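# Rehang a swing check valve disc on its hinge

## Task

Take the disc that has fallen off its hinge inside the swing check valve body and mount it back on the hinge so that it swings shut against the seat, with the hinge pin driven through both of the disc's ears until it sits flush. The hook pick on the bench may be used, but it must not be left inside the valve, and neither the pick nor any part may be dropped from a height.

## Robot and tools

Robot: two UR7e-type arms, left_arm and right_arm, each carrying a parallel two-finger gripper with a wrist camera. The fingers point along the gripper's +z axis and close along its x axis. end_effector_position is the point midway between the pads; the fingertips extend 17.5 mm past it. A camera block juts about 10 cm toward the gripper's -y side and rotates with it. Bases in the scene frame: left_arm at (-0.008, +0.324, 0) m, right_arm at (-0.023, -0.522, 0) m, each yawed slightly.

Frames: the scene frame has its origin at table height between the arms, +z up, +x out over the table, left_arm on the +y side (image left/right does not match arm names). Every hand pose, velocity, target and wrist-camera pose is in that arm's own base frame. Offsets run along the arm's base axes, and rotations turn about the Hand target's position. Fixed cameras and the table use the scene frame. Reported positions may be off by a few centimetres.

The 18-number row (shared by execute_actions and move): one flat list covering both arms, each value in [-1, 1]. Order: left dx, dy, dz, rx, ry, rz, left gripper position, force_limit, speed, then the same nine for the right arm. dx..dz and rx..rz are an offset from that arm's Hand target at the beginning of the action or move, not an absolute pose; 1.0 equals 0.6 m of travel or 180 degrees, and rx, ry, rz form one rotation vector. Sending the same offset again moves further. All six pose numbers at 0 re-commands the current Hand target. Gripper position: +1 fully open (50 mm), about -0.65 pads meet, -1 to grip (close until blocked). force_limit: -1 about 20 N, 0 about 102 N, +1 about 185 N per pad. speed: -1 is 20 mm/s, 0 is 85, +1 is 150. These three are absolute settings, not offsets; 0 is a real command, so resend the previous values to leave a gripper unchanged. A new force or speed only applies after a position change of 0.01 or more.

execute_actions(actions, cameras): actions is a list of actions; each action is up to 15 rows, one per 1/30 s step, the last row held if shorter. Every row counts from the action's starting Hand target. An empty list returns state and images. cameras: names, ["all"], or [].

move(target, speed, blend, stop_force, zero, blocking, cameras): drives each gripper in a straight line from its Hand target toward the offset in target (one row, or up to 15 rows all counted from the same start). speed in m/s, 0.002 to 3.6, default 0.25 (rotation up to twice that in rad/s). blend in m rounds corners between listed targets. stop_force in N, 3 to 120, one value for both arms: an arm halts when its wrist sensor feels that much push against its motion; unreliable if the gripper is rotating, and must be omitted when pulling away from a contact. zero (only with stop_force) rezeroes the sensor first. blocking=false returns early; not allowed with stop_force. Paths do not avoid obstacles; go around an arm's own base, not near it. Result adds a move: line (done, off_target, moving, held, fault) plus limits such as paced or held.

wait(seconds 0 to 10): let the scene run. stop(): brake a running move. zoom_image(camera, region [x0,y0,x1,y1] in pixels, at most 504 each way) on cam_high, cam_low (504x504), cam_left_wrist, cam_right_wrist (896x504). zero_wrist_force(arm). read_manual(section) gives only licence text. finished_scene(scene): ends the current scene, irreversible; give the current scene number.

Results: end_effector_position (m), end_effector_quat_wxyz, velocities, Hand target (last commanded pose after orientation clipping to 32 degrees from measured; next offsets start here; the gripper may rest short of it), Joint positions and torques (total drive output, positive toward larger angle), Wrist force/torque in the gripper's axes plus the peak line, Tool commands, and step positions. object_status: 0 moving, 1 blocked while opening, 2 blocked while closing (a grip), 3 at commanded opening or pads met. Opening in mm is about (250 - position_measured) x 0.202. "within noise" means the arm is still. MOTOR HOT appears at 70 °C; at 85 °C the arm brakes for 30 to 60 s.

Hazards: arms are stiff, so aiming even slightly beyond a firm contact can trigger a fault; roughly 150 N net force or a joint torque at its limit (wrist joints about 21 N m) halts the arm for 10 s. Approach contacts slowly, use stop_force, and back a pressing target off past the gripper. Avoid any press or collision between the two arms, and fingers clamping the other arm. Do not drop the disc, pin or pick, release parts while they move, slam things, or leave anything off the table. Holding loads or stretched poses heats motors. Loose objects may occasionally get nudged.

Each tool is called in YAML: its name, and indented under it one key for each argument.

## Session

execute_actions:
  actions: []

Scene clock: 0.00 s.
left_arm: end_effector_position=(+0.8897, -0.4589, +0.3894) position_measured=3 object_status=3 end_effector_quat_wxyz=(+0.426, -0.208, +0.623, -0.623) | right_arm: end_effector_position=(+0.3847, +0.2393, +0.2810) position_measured=3 object_status=3 end_effector_quat_wxyz=(+0.266, +0.877, -0.164, -0.365)
Joint positions: left_arm=[-0.596 -0.492 0.772 -3.561 -1.623 -2.871] | right_arm=[3.866 -2.05 -1.159 -2.423 1.795 2.555]
Joint velocities: within noise
Joint torques (N m): no reading
Wrist force (N): no reading
Wrist torque (N m): no reading
Wrist force, peak (N): no reading
Hand target: left_arm +0.8897, -0.4589, +0.3894; +0.426, -0.208, +0.623, -0.623 | right_arm +0.3847, +0.2393, +0.2810; +0.266, +0.877, -0.164, -0.365
Tool commands: left_gripper/position=+1.0 left_gripper/force_limit=+1.0 left_gripper/speed=+1.0 right_gripper/position=+1.0 right_gripper/force_limit=+1.0 right_gripper/speed=+1.0
camera_calibration:
cam_left_wrist: T_world_to_cam=[[-0.567563, -0.775922, -0.275351, 0.261037], [-0.0235361, 0.349589, -0.936608, 0.562356], [0.822994, -0.525103, -0.216676, -0.761275], [0, 0, 0, 1]] pos_world=[0.787915, -0.393797, 0.433634]
cam_right_wrist: T_world_to_cam=[[0.683978, -0.491603, -0.538981, 0.0106879], [0.154051, -0.624838, 0.765406, -0.111285], [-0.713051, -0.606551, -0.351643, 0.645243], [0, 0, 0, 1]] pos_world=[0.469925, 0.327092, 0.317834]

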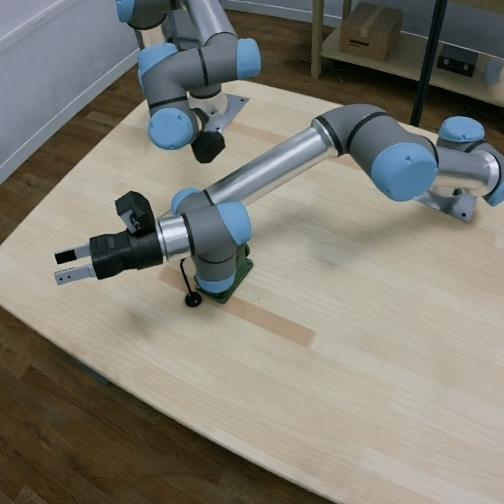

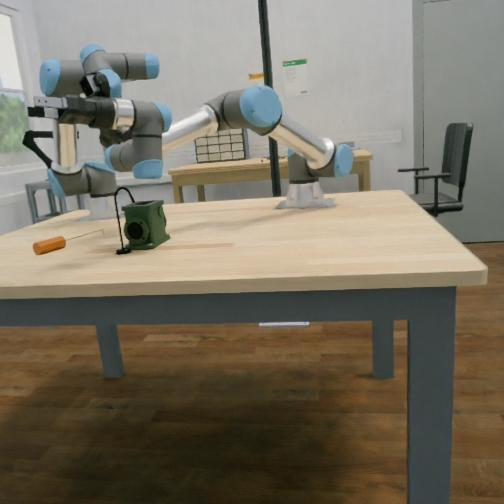

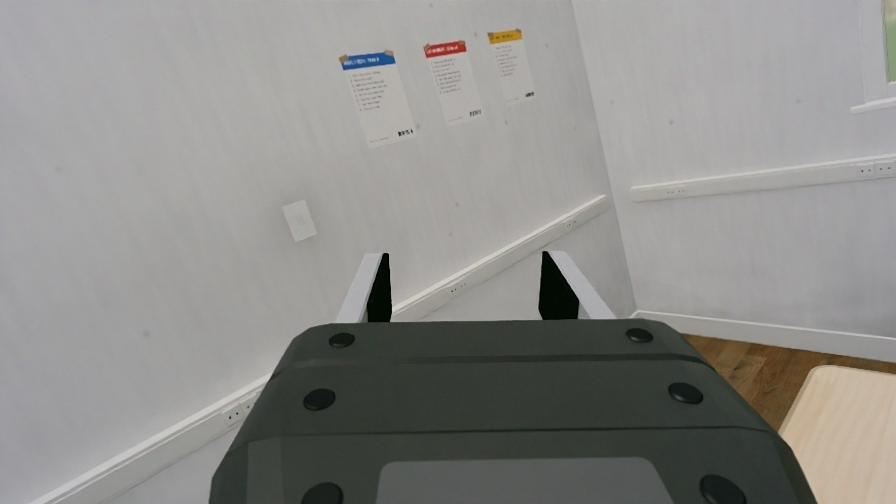

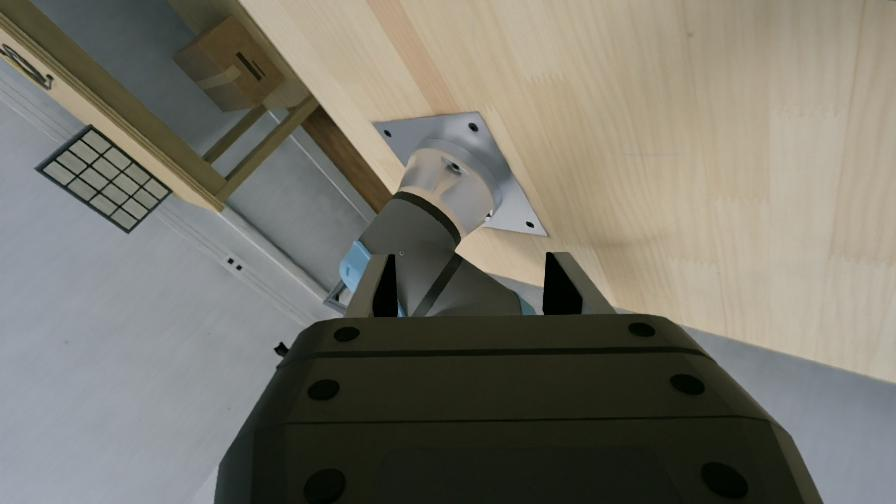

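zoom_image:
  camera: "cam_low"
  region: [20, 170, 180, 270]

zoom_image:
  camera: "cam_high"
  region: [150, 210, 290, 320]

Scaled by 3.150 from the camera's 504x504 image, which has a finer 720x720 frame.

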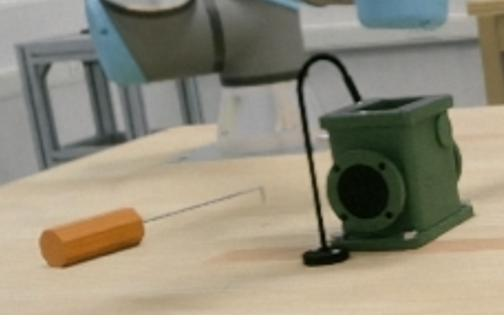

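Scaled by 3.600 from the camera's 504x504 image, which has a finer 720x720 frame.

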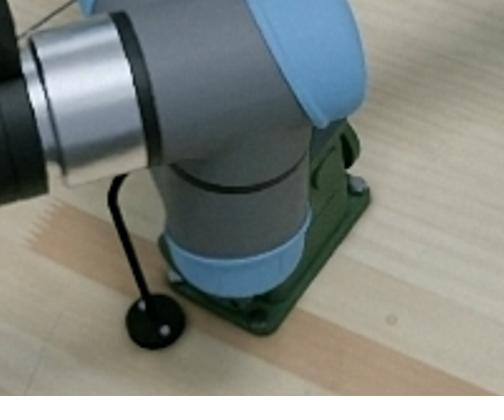

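move:
  target:
    - [-0.25,0.1,0.12,-0.2168,0.2827,0.2515,0.3,-0.5,0.5,0,0,0,0,0,0,1,1,1]
    - [-0.5995,0.2148,-0.149,-0.4336,0.5654,0.5029,0.3,-0.5,0.5,0,0,0,0,0,0,1,1,1]
  speed: 0.4
  blend: [0.05,0]
  cameras: ["cam_high","cam_left_wrist"]

Scene clock: 44.00 s.
left_arm: end_effector_position=(+0.8757, -0.4530, +0.3963) position_measured=107 object_status=3 end_effector_quat_wxyz=(+0.416, -0.267, +0.611, -0.619) | right_arm: end_effector_position=(+0.3847, +0.2393, +0.2810) position_measured=3 object_status=3 end_effector_quat_wxyz=(+0.266, +0.877, -0.164, -0.365)
Joint positions: left_arm=[-0.63 -0.574 0.898 -3.577 -1.508 -2.956] | right_arm=[3.866 -2.05 -1.159 -2.423 1.795 2.555]
Joint torques (N m): left_arm=[11.08 -61.73 -23.32 0.08 1.32 -1.37] | right_arm=[0.15 54.04 27.65 -0.13 0.26 -0.14]
Wrist force (N): left_arm=[0.3 0.7 -0.2] | right_arm=[0.1 -0.6 0.0]
Wrist torque (N m): left_arm=[0.10 -0.05 0.03] | right_arm=[-0.08 0.00 0.00]
Wrist force, peak (N): left_arm=[-8.1 11.3 2.4] | right_arm=[0.0 -0.7 0.1]
Hand target: left_arm +0.8758, -0.4529, +0.3961; +0.416, -0.268, +0.611, -0.619 (not the last commanded pose) | right_arm +0.3847, +0.2393, +0.2810; +0.266, +0.877, -0.164, -0.365
Off the commanded pose: left_arm 0.379 m, 150 deg | right_arm 0.000 m, 0 deg.
move: held (left_arm; a check stopped the path); path passed 0 of 2 targets; limits=held
pose unreachable (left arm): on one or more control steps of this call, first in action 0 (counted from 0), this arm could not follow its commanded pose, so it was not sent that pose on those steps. It may still have moved: this result reports where it is.
cause: moving toward the commanded pose would bring a part of the arm too close to another arm (a part of this arm just beyond joint 3 (elbow) and the right arm's gripper, 19 mm apart when this arm was first held).
camera_calibration:
cam_left_wrist: T_world_to_cam=[[-0.529062, -0.829308, -0.179838, 0.163867], [-0.120428, 0.283159, -0.951482, 0.627136], [0.839994, -0.481736, -0.249681, -0.727426], [0, 0, 0, 1]] pos_world=[0.773254, -0.39211, 0.444553]
Images, in order (width x height): cam_high 504x504, cam_left_wrist 896x504.

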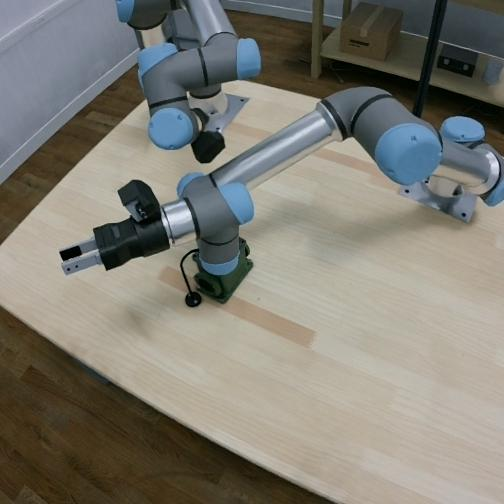

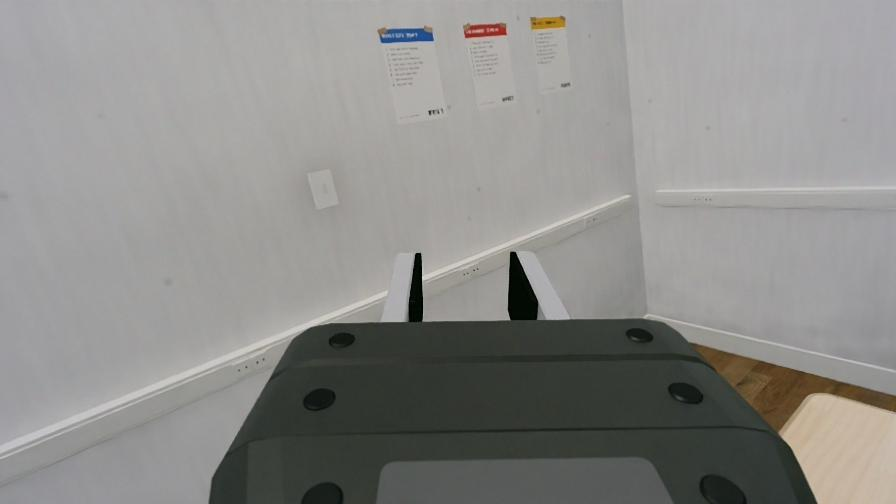

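move:
  target: [0,0,0,0,0,0,0.3,-0.5,0.5,0,-0.25,0.05,0,0,0,0,-0.5,0.5]
  speed: 0.25
  cameras: ["cam_high"]

Scene clock: 52.43 s.
left_arm: end_effector_position=(+0.8758, -0.4529, +0.3961) position_measured=107 object_status=3 end_effector_quat_wxyz=(+0.416, -0.268, +0.611, -0.619) | right_arm: end_effector_position=(+0.3846, +0.0894, +0.3110) position_measured=152 object_status=3 end_effector_quat_wxyz=(+0.266, +0.877, -0.165, -0.365)
Joint positions: left_arm=[-0.63 -0.574 0.898 -3.577 -1.508 -2.956] | right_arm=[3.668 -1.894 -1.301 -2.454 1.637 2.435]
Joint torques (N m): left_arm=[12.82 -69.37 -22.15 0.05 1.22 -1.4] | right_arm=[1.46 42.91 38.23 2.23 -0.9 0.99]
Wrist force (N): left_arm=[0.4 0.9 0.0] | right_arm=[0.0 -0.4 -0.3]
Wrist torque (N m): left_arm=[0.12 -0.07 0.03] | right_arm=[-0.05 0.00 0.11]
Wrist force, peak (N): left_arm=[0.2 1.1 -0.1] | right_arm=[-0.8 -6.0 -2.4]
Hand target: left_arm +0.8758, -0.4529, +0.3961; +0.416, -0.268, +0.611, -0.619 | right_arm +0.3847, +0.0893, +0.3110; +0.266, +0.877, -0.164, -0.365
Off the commanded pose: left_arm 0.000 m, 0 deg | right_arm 0.000 m, 0 deg.
move: done
Images, in order (width x height): cam_high 504x504.

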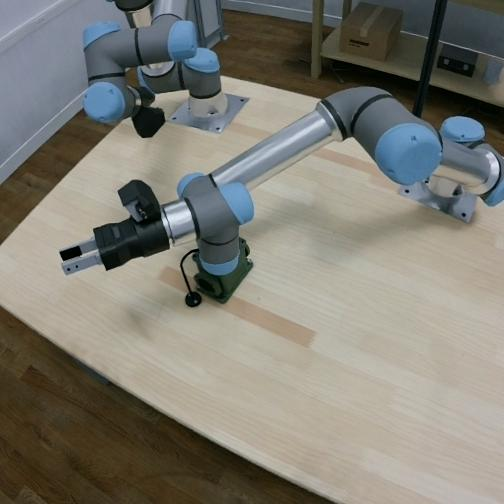

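move:
  target:
    - [-0.25,0.1,0.12,-0.207,0.2705,0.2394,0.3,-0.5,0.5,0,0,0,0,0,0,0,-0.5,0.5]
    - [-0.5763,0.2048,-0.1602,-0.4139,0.5411,0.4789,0.3,-0.5,0.5,0,0,0,0,0,0,0,-0.5,0.5]
  speed: 0.4
  blend: [0.05,0]
  cameras: ["cam_high","cam_left_wrist"]

Scene clock: 65.87 s.
left_arm: end_effector_position=(+0.5301, -0.3300, +0.3001) position_measured=107 object_status=3 end_effector_quat_wxyz=(+0.060, +0.996, +0.026, +0.055) | right_arm: end_effector_position=(+0.3847, +0.0893, +0.3110) position_measured=152 object_status=3 end_effector_quat_wxyz=(+0.266, +0.877, -0.164, -0.365)
Joint positions: left_arm=[-0.77 -1.382 1.486 -1.837 -1.576 -5.535] | right_arm=[3.668 -1.894 -1.301 -2.454 1.637 2.435]
Joint torques (N m): left_arm=[-10.97 -30.5 -35.65 -1.31 -0.77 -0.88] | right_arm=[-9.43 47.25 37.66 2.31 -0.96 -1.84]
Wrist force (N): left_arm=[-0.4 -1.1 1.1] | right_arm=[0.1 -0.5 -0.2]
Wrist torque (N m): left_arm=[-0.55 -0.12 -0.27] | right_arm=[-0.06 -0.02 0.11]
Wrist force, peak (N): left_arm=[-1.4 -2.0 2.3] | right_arm=[0.1 -0.4 -0.6]
Hand target: left_arm +0.5300, -0.3300, +0.3000; +0.060, +0.996, +0.026, +0.055 | right_arm +0.3847, +0.0893, +0.3110; +0.266, +0.877, -0.164, -0.365
Off the commanded pose: left_arm 0.000 m, 0 deg | right_arm 0.000 m, 0 deg.
move: done
camera_calibration:
cam_left_wrist: T_world_to_cam=[[0.989922, 0.0603463, 0.128109, -0.538315], [-0.00647684, -0.884416, 0.466654, -0.412148], [0.141463, -0.462781, -0.875112, 0.162363], [0, 0, 0, 1]] pos_world=[0.507253, -0.256887, 0.403379]
Images, in order (width x height): cam_high 504x504, cam_left_wrist 896x504.

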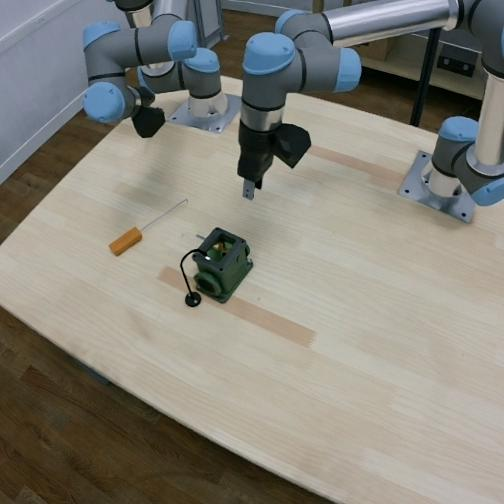

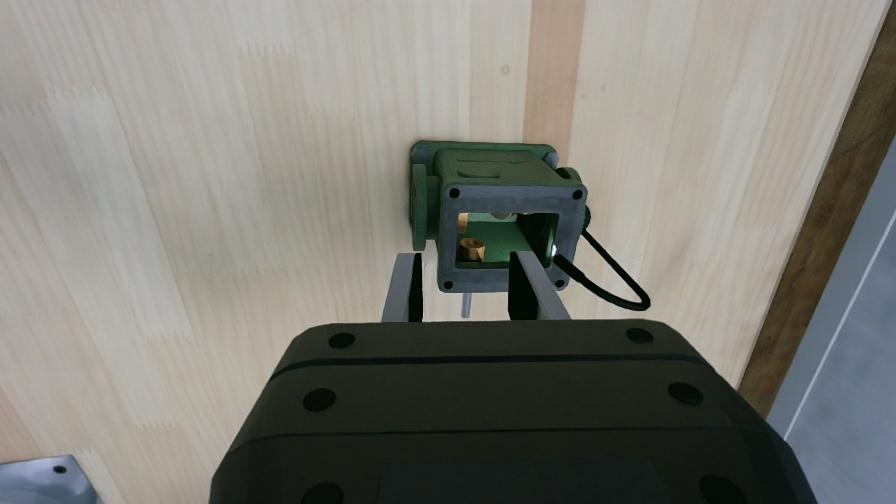

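zoom_image:
  camera: "cam_left_wrist"
  region: [400, 130, 600, 330]

zoom_image:
  camera: "cam_high"
  region: [90, 180, 270, 320]

Scaled by 2.520 from the camera's 896x504 image, which has a finer 1280x720 frame.

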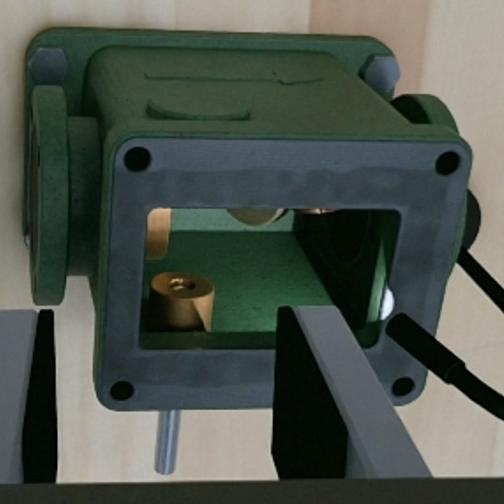

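Scaled by 2.800 from the camera's 504x504 image, which has a finer 720x720 frame.

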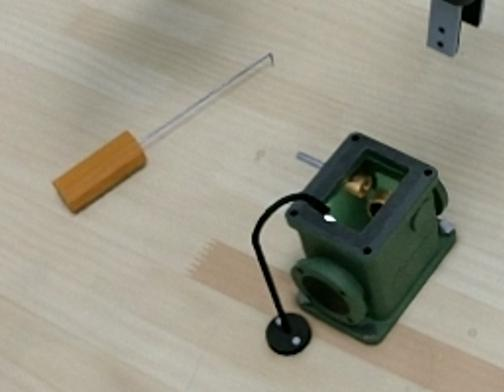

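move:
  target: [0.1467,-0.2167,-0.2,0.155,0,0,0.3,-0.5,0.5,0,0,0,0,0,0,0,-0.5,0.5]
  speed: 0.2
  cameras: ["cam_left_wrist"]

zoom_image:
  camera: "cam_left_wrist"
  region: [300, 40, 620, 290]

Scene clock: 103.17 s.
left_arm: end_effector_position=(+0.5994, -0.4333, +0.2043) position_measured=107 object_status=3 end_effector_quat_wxyz=(-0.132, +0.989, +0.014, +0.061) | right_arm: end_effector_position=(+0.3847, +0.0893, +0.3110) position_measured=152 object_status=3 end_effector_quat_wxyz=(+0.266, +0.877, -0.164, -0.365)
Joint positions: left_arm=[-0.898 -0.92 1.008 -1.521 -1.314 -5.658] | right_arm=[3.668 -1.894 -1.301 -2.454 1.637 2.435]
Joint torques (N m): left_arm=[12.65 -49.18 -37.57 -1.91 -0.29 1.2] | right_arm=[-9.04 46.74 37.88 2.05 -0.89 -1.71]
Wrist force (N): left_arm=[0.0 -0.7 1.1] | right_arm=[0.0 -0.4 -0.2]
Wrist torque (N m): left_arm=[-0.48 -0.16 -0.21] | right_arm=[-0.04 0.01 0.11]
Wrist force, peak (N): left_arm=[5.2 16.3 5.5] | right_arm=[0.1 -0.7 -0.2]
Hand target: left_arm +0.5995, -0.4333, +0.2042; -0.132, +0.989, +0.014, +0.060 (not the last commanded pose) | right_arm +0.3847, +0.0893, +0.3110; +0.266, +0.877, -0.164, -0.365
Off the commanded pose: left_arm 0.041 m, 6 deg | right_arm 0.000 m, 0 deg.
move: held (left_arm; a check stopped the path); limits=held
pose unreachable (left arm): on one or more control steps of this call, first in action 0 (counted from 0), this arm could not follow its commanded pose, so it was not sent that pose on those steps. It may still have moved: this result reports where it is.
cause: moving toward the commanded pose would bring a part of the arm too close to another arm (a part of this arm just beyond joint 5 (wrist 2) and a part of the right arm just beyond its joint 5 (wrist 2), at the place that arm is still heading or pushing toward).
camera_calibration:
cam_left_wrist: T_world_to_cam=[[0.989579, 0.00621192, 0.143855, -0.614945], [-0.00828563, -0.994957, 0.0999607, -0.430322], [0.143751, -0.100111, -0.984537, 0.199012], [0, 0, 0, 1]] pos_world=[0.576364, -0.404409, 0.327413]
Images, in order (width x height): cam_left_wrist 896x504.

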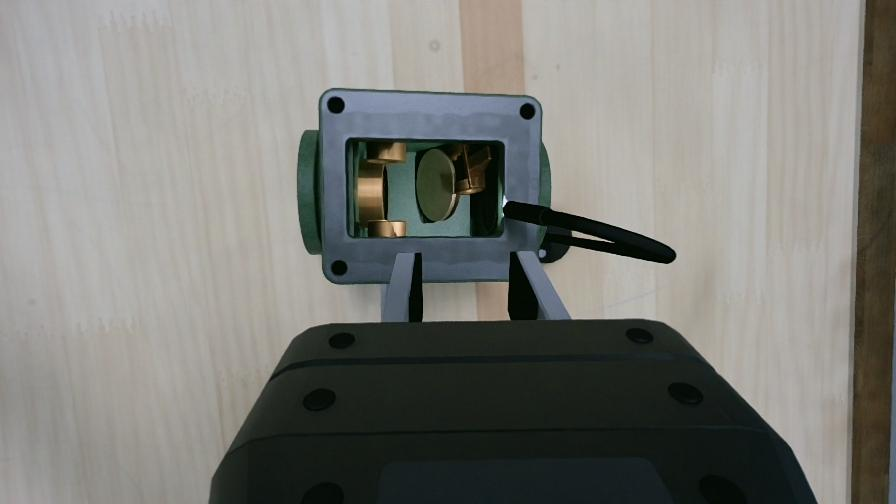

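Scaled by 1.575 from the camera's 896x504 image, which has a finer 1280x720 frame.

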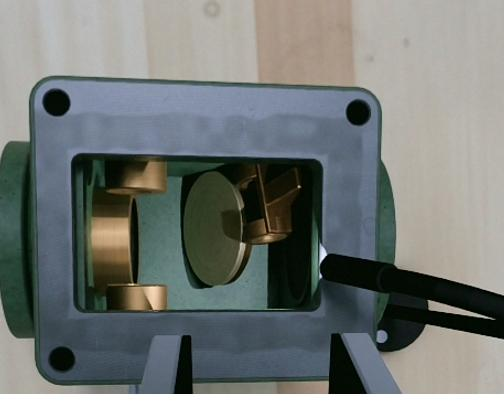

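zoom_image:
  camera: "cam_left_wrist"
  region: [345, 125, 515, 245]

zoom_image:
  camera: "cam_left_wrist"
  region: [405, 135, 505, 235]

Scaled by 2.965 from the camera's 896x504 image, which has a finer 1280x720 frame.

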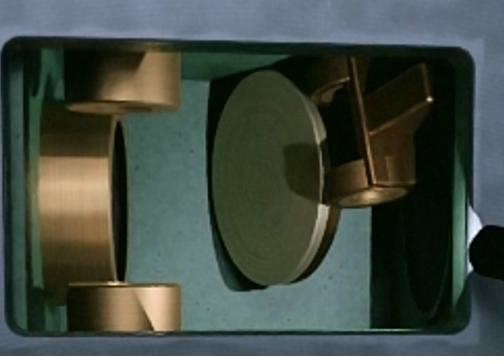

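Scaled by 5.040 from the camera's 896x504 image, which has a finer 1280x720 frame.

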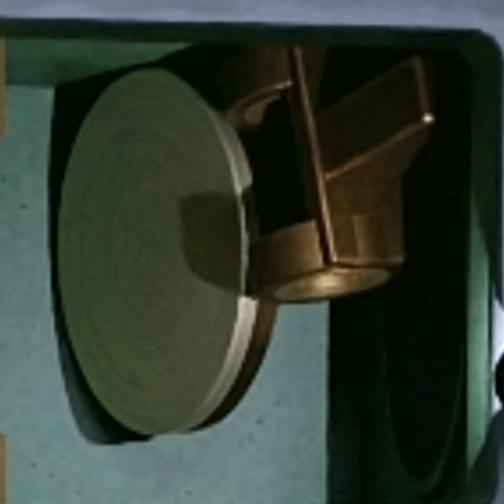

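move:
  target: [0,0,0,0,0,0,0.3,-0.5,0.5,0.25,0.2517,-0.2517,0.4856,-0.2954,-0.0337,-1,-0.9,-0.5]
  speed: 0.35
  cameras: ["cam_right_wrist","cam_high"]

Scene clock: 157.87 s.
left_arm: end_effector_position=(+0.5995, -0.4333, +0.2042) position_measured=107 object_status=3 end_effector_quat_wxyz=(-0.132, +0.989, +0.014, +0.060) | right_arm: end_effector_position=(+0.5346, +0.2403, +0.1599) position_measured=251 object_status=3 end_effector_quat_wxyz=(-0.500, +0.866, -0.008, +0.004)
Joint positions: left_arm=[-0.898 -0.92 1.008 -1.521 -1.314 -5.658] | right_arm=[3.426 -2.003 -2.028 -0.207 2.543 2.129]
Joint torques (N m): left_arm=[12.02 -48.96 -42.12 -0.7 -0.41 1.26] | right_arm=[11.9 41.06 22.84 6.78 2.92 -0.73]
Wrist force (N): left_arm=[0.0 -0.5 0.9] | right_arm=[-1.1 -0.9 0.4]
Wrist torque (N m): left_arm=[-0.44 -0.15 -0.20] | right_arm=[0.11 0.11 0.38]
Wrist force, peak (N): left_arm=[-0.1 -0.7 1.6] | right_arm=[-1.4 -1.0 0.3]
Hand target: left_arm +0.5995, -0.4333, +0.2042; -0.132, +0.989, +0.014, +0.060 | right_arm +0.5347, +0.2404, +0.1599; -0.500, +0.866, -0.008, +0.004
Off the commanded pose: left_arm 0.000 m, 0 deg | right_arm 0.000 m, 0 deg.
move: done
camera_calibration:
cam_right_wrist: T_world_to_cam=[[0.99939, -0.0336827, -0.0092373, -0.520089], [-0.0318444, -0.770125, -0.637098, 0.317376], [0.0143453, 0.637003, -0.770727, 0.0894813], [0, 0, 0, 1]] pos_world=[0.528594, 0.169901, 0.266361]
Images, in order (width x height): cam_high 504x504, cam_right_wrist 896x504.

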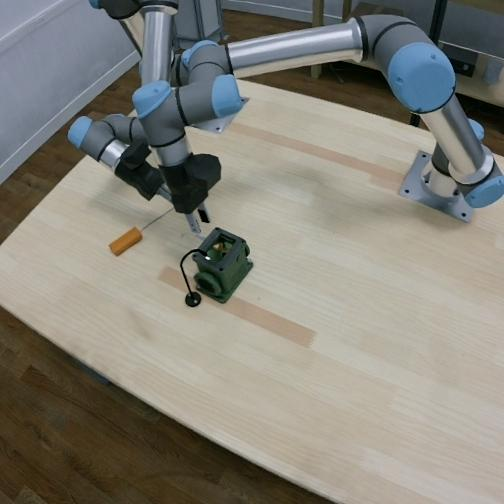

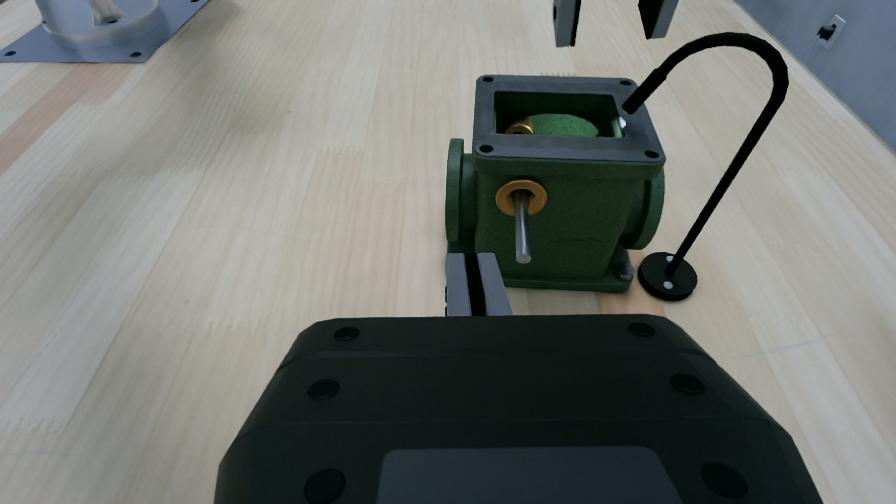

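zoom_image:
  camera: "cam_right_wrist"
  region: [440, 60, 700, 300]

move:
  target: [-0.0425,-0.0262,-0.0637,0,-0.1273,0,0.3,-0.5,0.5,0,-0.1667,0,0,0,0,-1,-0.9,-0.5]
  speed: 0.2
  cameras: ["cam_left_wrist"]

zoom_image:
  camera: "cam_left_wrist"
  region: [360, 60, 560, 220]

Scaled by 1.938 from the camera's 896x504 image, which has a finer 1280x720 frame.

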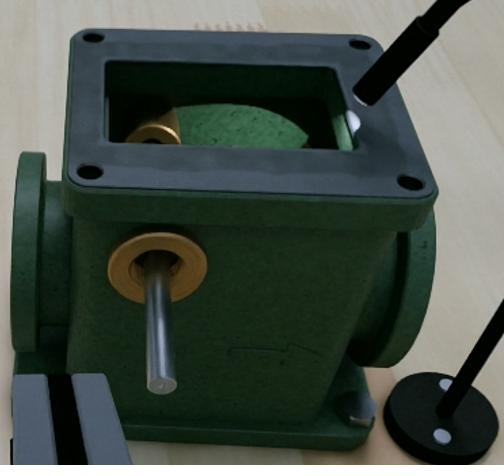

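Scene clock: 268.80 s.
left_arm: end_effector_position=(+0.5740, -0.4491, +0.1660) position_measured=107 object_status=3 end_effector_quat_wxyz=(-0.126, +0.958, +0.040, +0.256) | right_arm: end_effector_position=(+0.5348, +0.1403, +0.1601) position_measured=251 object_status=3 end_effector_quat_wxyz=(-0.500, +0.866, -0.008, +0.004)
Joint positions: left_arm=[-1.051 -1.054 1.447 -1.977 -0.993 -5.843] | right_arm=[3.235 -1.945 -2.018 -0.558 2.606 1.793]
Joint torques (N m): left_arm=[11.98 -41.99 -30.08 -3.15 2.33 -0.25] | right_arm=[11.48 34.81 12.49 6.48 1.02 -0.15]
Wrist force (N): left_arm=[-1.0 -0.4 1.0] | right_arm=[-1.3 -0.7 0.6]
Wrist torque (N m): left_arm=[-0.37 0.01 -0.35] | right_arm=[0.15 0.13 0.57]
Wrist force, peak (N): left_arm=[-1.9 -0.1 1.2] | right_arm=[-1.3 -2.3 1.8]
Hand target: left_arm +0.5740, -0.4490, +0.1659; -0.126, +0.958, +0.040, +0.256 | right_arm +0.5347, +0.1403, +0.1599; -0.500, +0.866, -0.008, +0.004
Off the commanded pose: left_arm 0.000 m, 0 deg | right_arm 0.000 m, 0 deg.
move: done
camera_calibration:
cam_left_wrist: T_world_to_cam=[[0.855604, 0.00622976, 0.517593, -0.569301], [-0.0465161, -0.994957, 0.0888684, -0.418547], [0.515536, -0.100113, -0.850999, -0.0721086], [0, 0, 0, 1]] pos_world=[0.504802, -0.420109, 0.270498]
Images, in order (width x height): cam_left_wrist 896x504.

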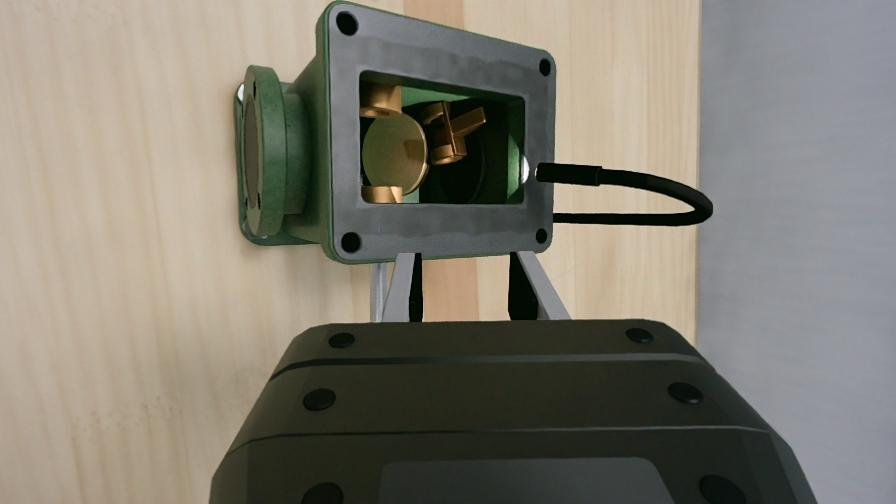

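Scaled by 2.520 from the camera's 896x504 image, which has a finer 1280x720 frame.

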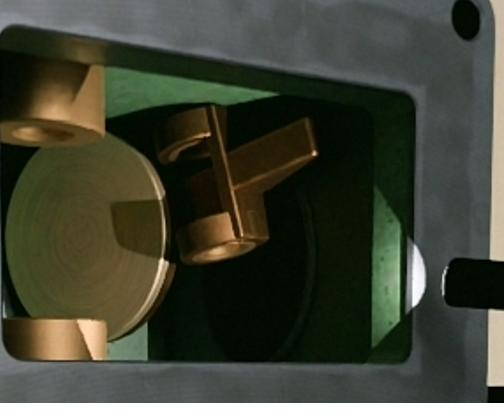

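zoom_image:
  camera: "cam_left_wrist"
  region: [410, 80, 500, 180]

Scaled by 5.040 from the camera's 896x504 image, which has a finer 1280x720 frame.

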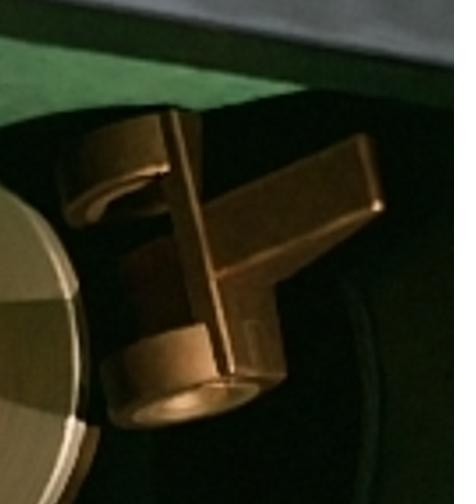

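move:
  target:
    - [0.0267,0.0483,0.19,0.0664,0.1953,-0.5103,-1,-0.7,0.5,0,0,0,0,0,0,-1,-0.9,-0.5]
    - [0.0267,0.0483,0.19,-0.2496,-0.1228,0.9338,-1,-0.7,0.5,0,0,0,0,0,0,-1,-0.9,-0.5]
    - [0.07,0.0883,-0.0017,-0.1911,0.065,0.4592,-1,-0.7,0.5,0,0,0,0,0,0,-1,-0.9,-0.5]
  speed: [0.5,0.5,0.4]
  blend: [0.03,0.03,0]
  cameras: ["cam_left_wrist"]

zoom_image:
  camera: "cam_left_wrist"
  region: [340, 120, 600, 320]

Scene clock: 428.47 s.
left_arm: end_effector_position=(+0.6161, -0.3959, +0.1648) position_measured=251 object_status=3 end_effector_quat_wxyz=(+0.000, +0.707, +0.707, +0.000) | right_arm: end_effector_position=(+0.5347, +0.1403, +0.1599) position_measured=251 object_status=3 end_effector_quat_wxyz=(-0.500, +0.866, -0.008, +0.004)
Joint positions: left_arm=[-0.754 -0.974 1.206 -1.802 -1.572 -0.755] | right_arm=[3.236 -1.945 -2.018 -0.558 2.606 1.793]
Joint torques (N m): left_arm=[-3.44 -59.63 -41.33 -1.13 -0.48 1.25] | right_arm=[12.52 34.37 12.35 7.33 0.85 1.57]
Wrist force (N): left_arm=[-0.4 -1.2 1.2] | right_arm=[-1.4 -0.7 0.6]
Wrist torque (N m): left_arm=[-0.57 -0.12 -0.31] | right_arm=[0.15 0.14 0.57]
Wrist force, peak (N): left_arm=[-0.7 -2.1 1.2] | right_arm=[-1.5 -1.1 0.7]
Hand target: left_arm +0.6160, -0.3960, +0.1649; +0.000, +0.707, +0.707, +0.000 | right_arm +0.5347, +0.1403, +0.1599; -0.500, +0.866, -0.008, +0.004
Off the commanded pose: left_arm 0.000 m, 0 deg | right_arm 0.000 m, 0 deg.
move: done
camera_calibration:
cam_left_wrist: T_world_to_cam=[[-0.000377792, 0.999778, 0.0210487, 0.397572], [0.93408, -0.0071629, 0.356992, -0.620838], [0.357064, 0.019796, -0.93387, 0.0692872], [0, 0, 0, 1]] pos_world=[0.555323, -0.403303, 0.277971]
Images, in order (width x height): cam_left_wrist 896x504.

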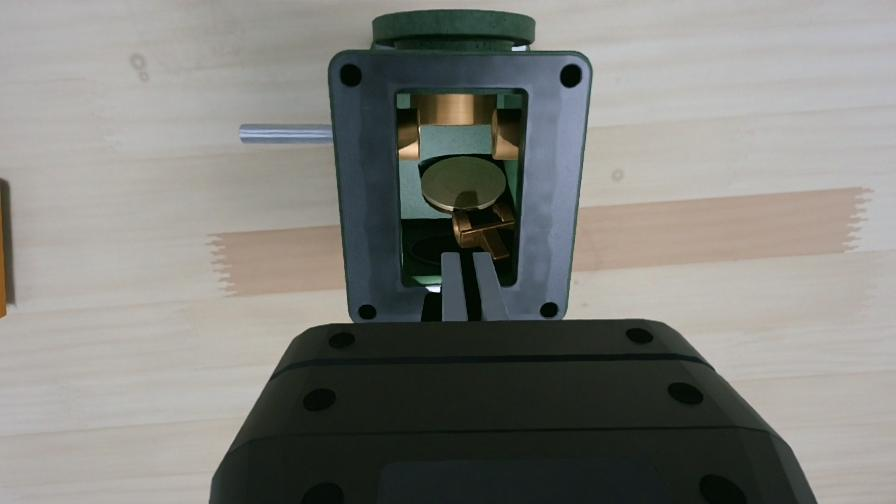

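Scaled by 1.938 from the camera's 896x504 image, which has a finer 1280x720 frame.

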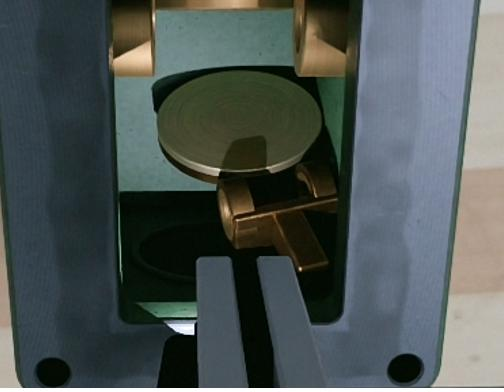

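move:
  target:
    - [-0.05,0,-0.0117,0,-0.1167,0,-1,-0.7,0.5,0,0,0,0,0,0,-1,-0.9,-0.5]
    - [-0.02,0,-0.0893,0,-0.1167,0,-1,-0.7,0.5,0,0,0,0,0,0,-1,-0.9,-0.5]
  speed: [0.2,0.08]
  blend: [0.01,0]
  cameras: ["cam_left_wrist","cam_right_wrist"]

zoom_image:
  camera: "cam_left_wrist"
  region: [370, 60, 560, 280]

Scene clock: 519.43 s.
left_arm: end_effector_position=(+0.6041, -0.3958, +0.1113) position_measured=251 object_status=3 end_effector_quat_wxyz=(+0.129, +0.695, +0.696, +0.128) | right_arm: end_effector_position=(+0.5347, +0.1403, +0.1599) position_measured=251 object_status=3 end_effector_quat_wxyz=(-0.500, +0.866, -0.008, +0.004)
Joint positions: left_arm=[-0.866 -1.073 1.629 -2.37 -1.295 -0.833] | right_arm=[3.236 -1.945 -2.018 -0.558 2.606 1.793]
Joint torques (N m): left_arm=[-10.87 -52.57 -37.66 -1.52 0.6 -1.36] | right_arm=[12.04 34.93 13.75 7.35 0.66 1.59]
Wrist force (N): left_arm=[-0.6 -1.5 1.8] | right_arm=[-1.3 -0.9 0.5]
Wrist torque (N m): left_arm=[-0.58 -0.11 -0.38] | right_arm=[0.13 0.13 0.58]
Wrist force, peak (N): left_arm=[-0.4 -1.7 3.1] | right_arm=[-1.6 -0.8 0.6]
Hand target: left_arm +0.6040, -0.3960, +0.1113; +0.129, +0.695, +0.696, +0.128 | right_arm +0.5347, +0.1403, +0.1599; -0.500, +0.866, -0.008, +0.004
Off the commanded pose: left_arm 0.000 m, 0 deg | right_arm 0.000 m, 0 deg.
move: done
camera_calibration:
cam_left_wrist: T_world_to_cam=[[-0.00760743, 0.999778, 0.0196397, 0.403137], [0.744051, -0.00746225, 0.668081, -0.51048], [0.668079, 0.0196953, -0.743829, -0.185506], [0, 0, 0, 1]] pos_world=[0.506822, -0.403203, 0.195139]
cam_right_wrist: T_world_to_cam=[[0.999398, -0.0335138, -0.00897547, -0.523543], [-0.0315433, -0.769953, -0.637321, 0.240317], [0.0144483, 0.63722, -0.770546, 0.153141], [0, 0, 0, 1]] pos_world=[0.528595, 0.0699025, 0.266462]
Images, in order (width x height): cam_left_wrist 896x504, cam_right_wrist 896x504.

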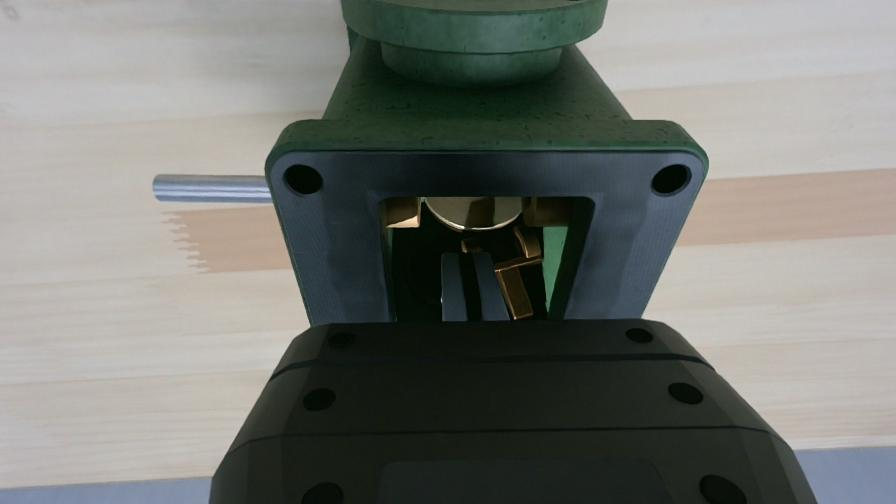

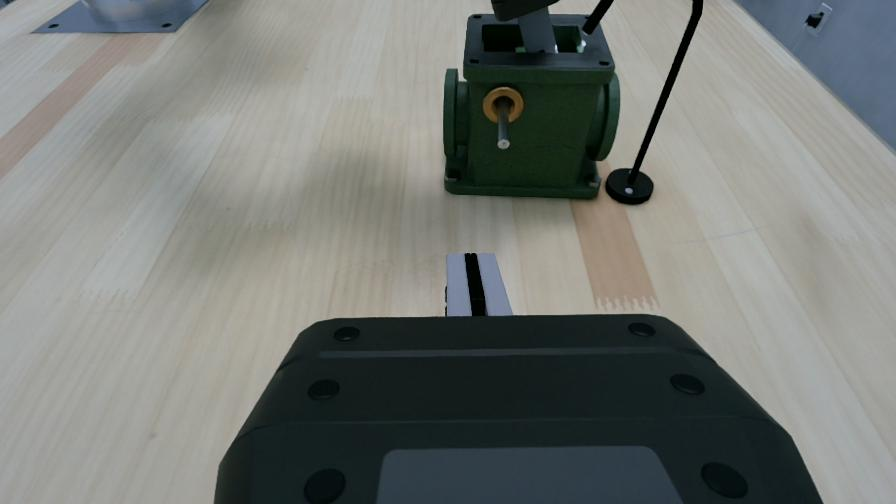

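Scaled by 2.291 from the camera's 896x504 image, which has a finer 1280x720 frame.

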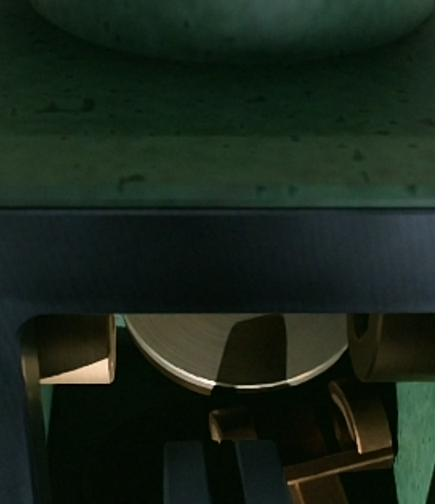

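move:
  target:
    - [-0.045,0,0.1167,0,0,0,-1,-0.7,0.5,0,0,0,0,0,0,-1,-0.9,-0.5]
    - [-0.02,0.0,0.1167,0.1422,0.0388,-0.4803,0.406,-0.7,0.5,0,0,0,0,0,0,-1,-0.9,-0.5]
  speed: 0.15
  blend: [0.02,0]
  cameras: ["cam_left_wrist","cam_high"]

Scene clock: 752.23 s.
left_arm: end_effector_position=(+0.5920, -0.3960, +0.1814) position_measured=92 object_status=0 end_effector_quat_wxyz=(+0.000, +0.995, +0.000, +0.105) | right_arm: end_effector_position=(+0.5347, +0.1403, +0.1599) position_measured=251 object_status=3 end_effector_quat_wxyz=(-0.500, +0.866, -0.008, +0.004)
Joint positions: left_arm=[-0.835 -1.123 1.447 -2.037 -1.416 0.748] | right_arm=[3.236 -1.945 -2.018 -0.558 2.606 1.793]
Joint torques (N m): left_arm=[5.81 -53.51 -24.49 -6.32 0.08 1.11] | right_arm=[12.24 34.49 15.27 7.32 0.82 1.48]
Wrist force (N): left_arm=[-0.2 -1.1 1.2] | right_arm=[-1.2 -0.9 0.4]
Wrist torque (N m): left_arm=[-0.53 -0.14 -0.38] | right_arm=[0.13 0.12 0.57]
Wrist force, peak (N): left_arm=[-0.6 -1.7 4.1] | right_arm=[-1.7 -0.9 0.6]
Hand target: left_arm +0.5920, -0.3960, +0.1814; +0.000, +0.995, +0.000, +0.105 | right_arm +0.5347, +0.1403, +0.1599; -0.500, +0.866, -0.008, +0.004
Off the commanded pose: left_arm 0.000 m, 0 deg | right_arm 0.000 m, 0 deg.
move: done
camera_calibration:
cam_left_wrist: T_world_to_cam=[[0.973397, -0.00154584, 0.229118, -0.613528], [-0.08347, -0.933652, 0.34832, -0.367198], [0.213378, -0.358178, -0.908944, 0.0241633], [0, 0, 0, 1]] pos_world=[0.561401, -0.335129, 0.290436]
Images, in order (width x height): cam_high 504x504, cam_left_wrist 896x504.

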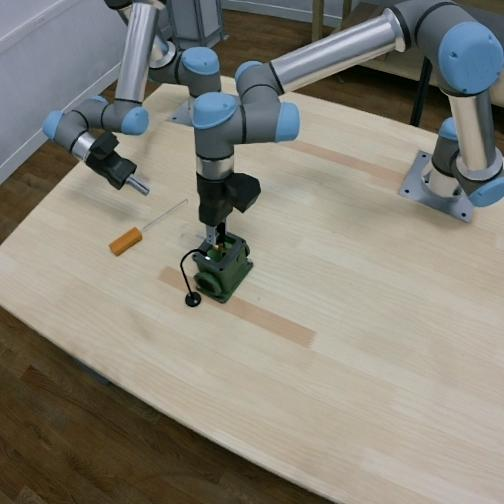

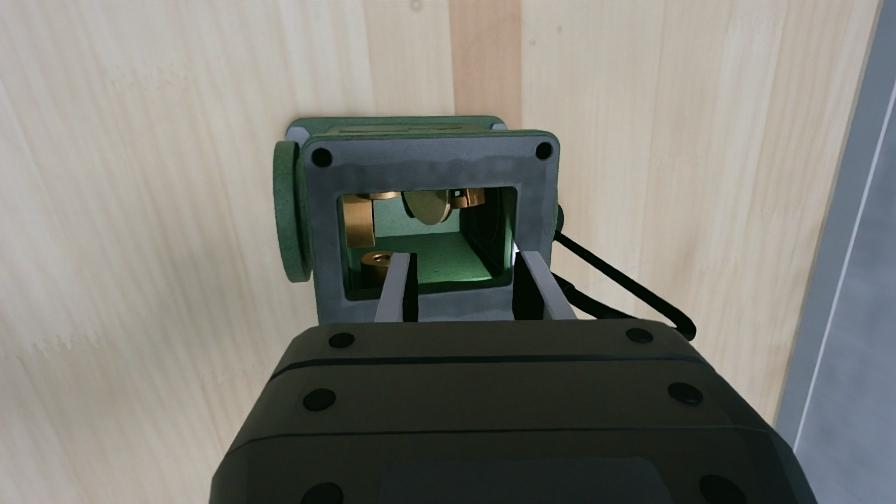

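zoom_image:
  camera: "cam_left_wrist"
  region: [320, 170, 540, 310]

Scaled by 2.291 from the camera's 896x504 image, which has a finer 1280x720 frame.

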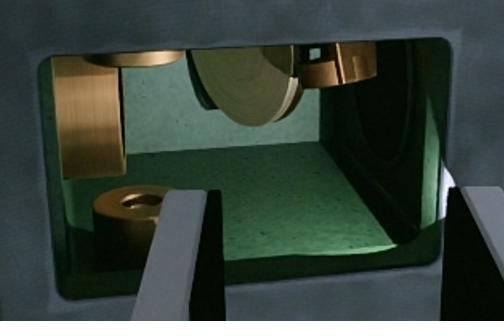

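move:
  target:
    - [0.0,-0.0017,0.0,0,-0.0167,0,-0.056,-0.7,0.5,0,0,0,0,0,0,-1,-0.9,-0.5]
    - [0.0208,-0.0017,-0.1137,0,-0.0167,0,-0.056,-0.7,0.5,0,0,0,0,0,0,-1,-0.9,-0.5]
  speed: [0.1,0.08]
  cameras: ["cam_left_wrist"]

move:
  target: [0,0,-0.03,0,0,0,-0.056,-0.7,0.5,0,0,0,0,0,0,-1,-0.9,-0.5]
  speed: 0.01
  stop_force: 3.5
  cameras: ["cam_left_wrist"]

Scene clock: 804.53 s.
left_arm: end_effector_position=(+0.6045, -0.3969, +0.1131) position_measured=161 object_status=3 end_effector_quat_wxyz=(+0.000, +0.991, +0.000, +0.131) | right_arm: end_effector_position=(+0.5347, +0.1403, +0.1599) position_measured=251 object_status=3 end_effector_quat_wxyz=(-0.500, +0.866, -0.008, +0.004)
Joint positions: left_arm=[-0.837 -1.051 1.544 -2.242 -1.377 0.752] | right_arm=[3.236 -1.945 -2.018 -0.558 2.606 1.793]
Joint torques (N m): left_arm=[-1.76 -54.24 -39.41 -1.37 -0.3 -0.87] | right_arm=[11.68 34.54 15.76 7.43 0.72 1.5]
Wrist force (N): left_arm=[-0.6 -1.0 1.4] | right_arm=[-1.2 -0.7 0.6]
Wrist torque (N m): left_arm=[-0.51 -0.09 -0.40] | right_arm=[0.16 0.12 0.57]
Wrist force, peak (N): left_arm=[-0.5 -1.0 2.6] | right_arm=[-1.5 -1.2 0.5]
Hand target: left_arm +0.6045, -0.3970, +0.1131; +0.000, +0.991, +0.000, +0.131 | right_arm +0.5347, +0.1403, +0.1599; -0.500, +0.866, -0.008, +0.004
Off the commanded pose: left_arm 0.000 m, 0 deg | right_arm 0.000 m, 0 deg.
move: done
camera_calibration:
cam_left_wrist: T_world_to_cam=[[0.96007, -0.00154782, 0.279757, -0.607686], [-0.101587, -0.933658, 0.343459, -0.331687], [0.260666, -0.358164, -0.896533, -0.0709344], [0, 0, 0, 1]] pos_world=[0.568216, -0.336029, 0.22033]
Images, in order (width x height): cam_left_wrist 896x504.

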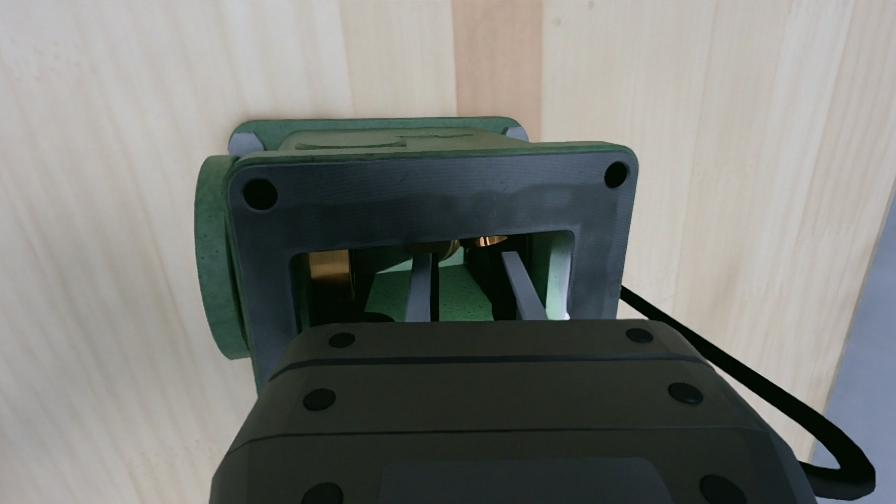

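Scene clock: 806.97 s.
left_arm: end_effector_position=(+0.6045, -0.3970, +0.0951) position_measured=161 object_status=3 end_effector_quat_wxyz=(+0.000, +0.991, +0.000, +0.131) | right_arm: end_effector_position=(+0.5347, +0.1403, +0.1599) position_measured=251 object_status=3 end_effector_quat_wxyz=(-0.500, +0.866, -0.008, +0.004)
Joint positions: left_arm=[-0.837 -1.03 1.563 -2.282 -1.377 0.752] | right_arm=[3.236 -1.945 -2.018 -0.558 2.606 1.793]
Joint torques (N m): left_arm=[-10.7 -54.56 -35.22 -1.21 1.4 -1.33] | right_arm=[11.32 35.58 16.95 7.4 0.49 1.67]
Wrist force (N): left_arm=[-0.5 -0.9 1.3] | right_arm=[-1.4 -0.8 0.5]
Wrist torque (N m): left_arm=[-0.50 -0.10 -0.38] | right_arm=[0.14 0.14 0.57]
Wrist force, peak (N): left_arm=[-0.7 -0.9 1.9] | right_arm=[-1.4 -1.0 0.7]
Hand target: left_arm +0.6045, -0.3970, +0.0951; +0.000, +0.991, +0.000, +0.131 | right_arm +0.5347, +0.1403, +0.1599; -0.500, +0.866, -0.008, +0.004
Off the commanded pose: left_arm 0.000 m, 0 deg | right_arm 0.000 m, 0 deg.
move: done
camera_calibration:
cam_left_wrist: T_world_to_cam=[[0.960044, -0.00151371, 0.279843, -0.602643], [-0.101584, -0.933661, 0.343449, -0.325599], [0.260759, -0.358154, -0.89651, -0.0871624], [0, 0, 0, 1]] pos_world=[0.568217, -0.336129, 0.202331]
Images, in order (width x height): cam_left_wrist 896x504.

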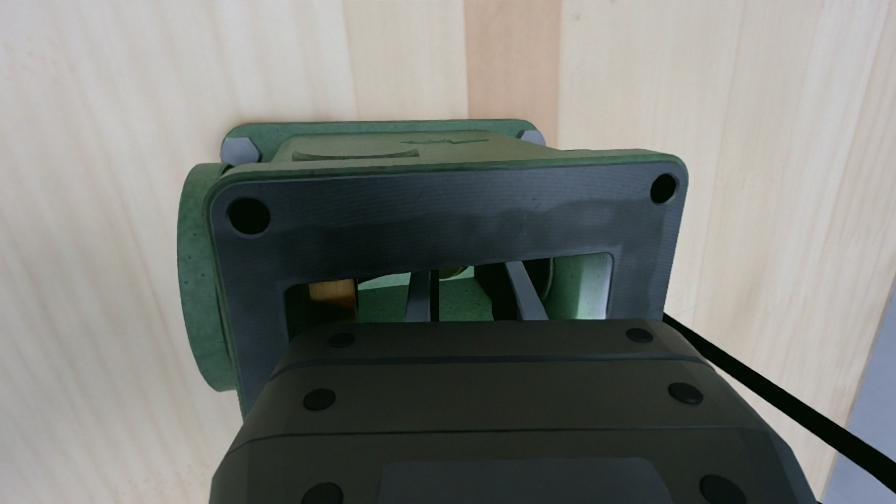

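move:
  target: [0,0,-0.02,0,0,0,-0.056,-0.7,0.5,0,0,0,0,0,0,-1,-0.9,-0.5]
  speed: 0.008
  stop_force: 3.5
  zero: true
  cameras: ["cam_left_wrist"]

Scene clock: 815.07 s.
left_arm: end_effector_position=(+0.6045, -0.3970, +0.0861) position_measured=161 object_status=3 end_effector_quat_wxyz=(+0.000, +0.991, +0.000, +0.131) | right_arm: end_effector_position=(+0.5347, +0.1403, +0.1599) position_measured=251 object_status=3 end_effector_quat_wxyz=(-0.500, +0.866, -0.008, +0.004)
Joint positions: left_arm=[-0.837 -1.019 1.572 -2.301 -1.377 0.752] | right_arm=[3.236 -1.945 -2.018 -0.558 2.606 1.793]
Joint torques (N m): left_arm=[-10.18 -50.25 -33.43 -0.55 1.51 -0.66] | right_arm=[10.69 34.64 16.99 7.29 0.72 1.56]
Wrist force (N): left_arm=[3.2 1.0 -5.7] | right_arm=[-1.4 -0.9 0.3]
Wrist torque (N m): left_arm=[-0.47 -0.54 -0.49] | right_arm=[0.13 0.15 0.58]
Wrist force, peak (N): left_arm=[0.4 -4.3 -17.2] | right_arm=[-1.6 -1.0 0.6]
Hand target: left_arm +0.6045, -0.3970, +0.0861; +0.000, +0.991, +0.000, +0.131 (not the last commanded pose) | right_arm +0.5347, +0.1403, +0.1599; -0.500, +0.866, -0.008, +0.004
Off the commanded pose: left_arm 0.003 m, 0 deg | right_arm 0.000 m, 0 deg.
move: contact (left_arm)
camera_calibration:
cam_left_wrist: T_world_to_cam=[[0.960044, -0.00151371, 0.279843, -0.600152], [-0.101584, -0.933661, 0.343449, -0.322542], [0.260759, -0.358154, -0.89651, -0.0951413], [0, 0, 0, 1]] pos_world=[0.568217, -0.336129, 0.193431]
Images, in order (width x height): cam_left_wrist 896x504.

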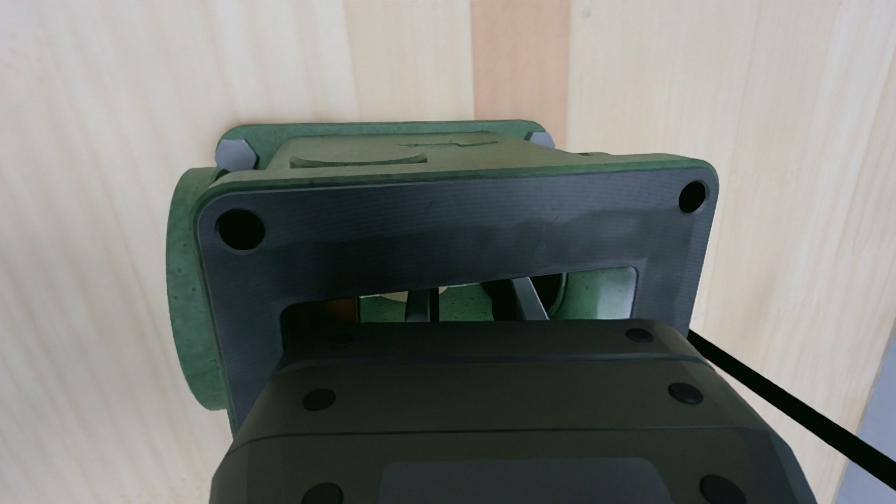

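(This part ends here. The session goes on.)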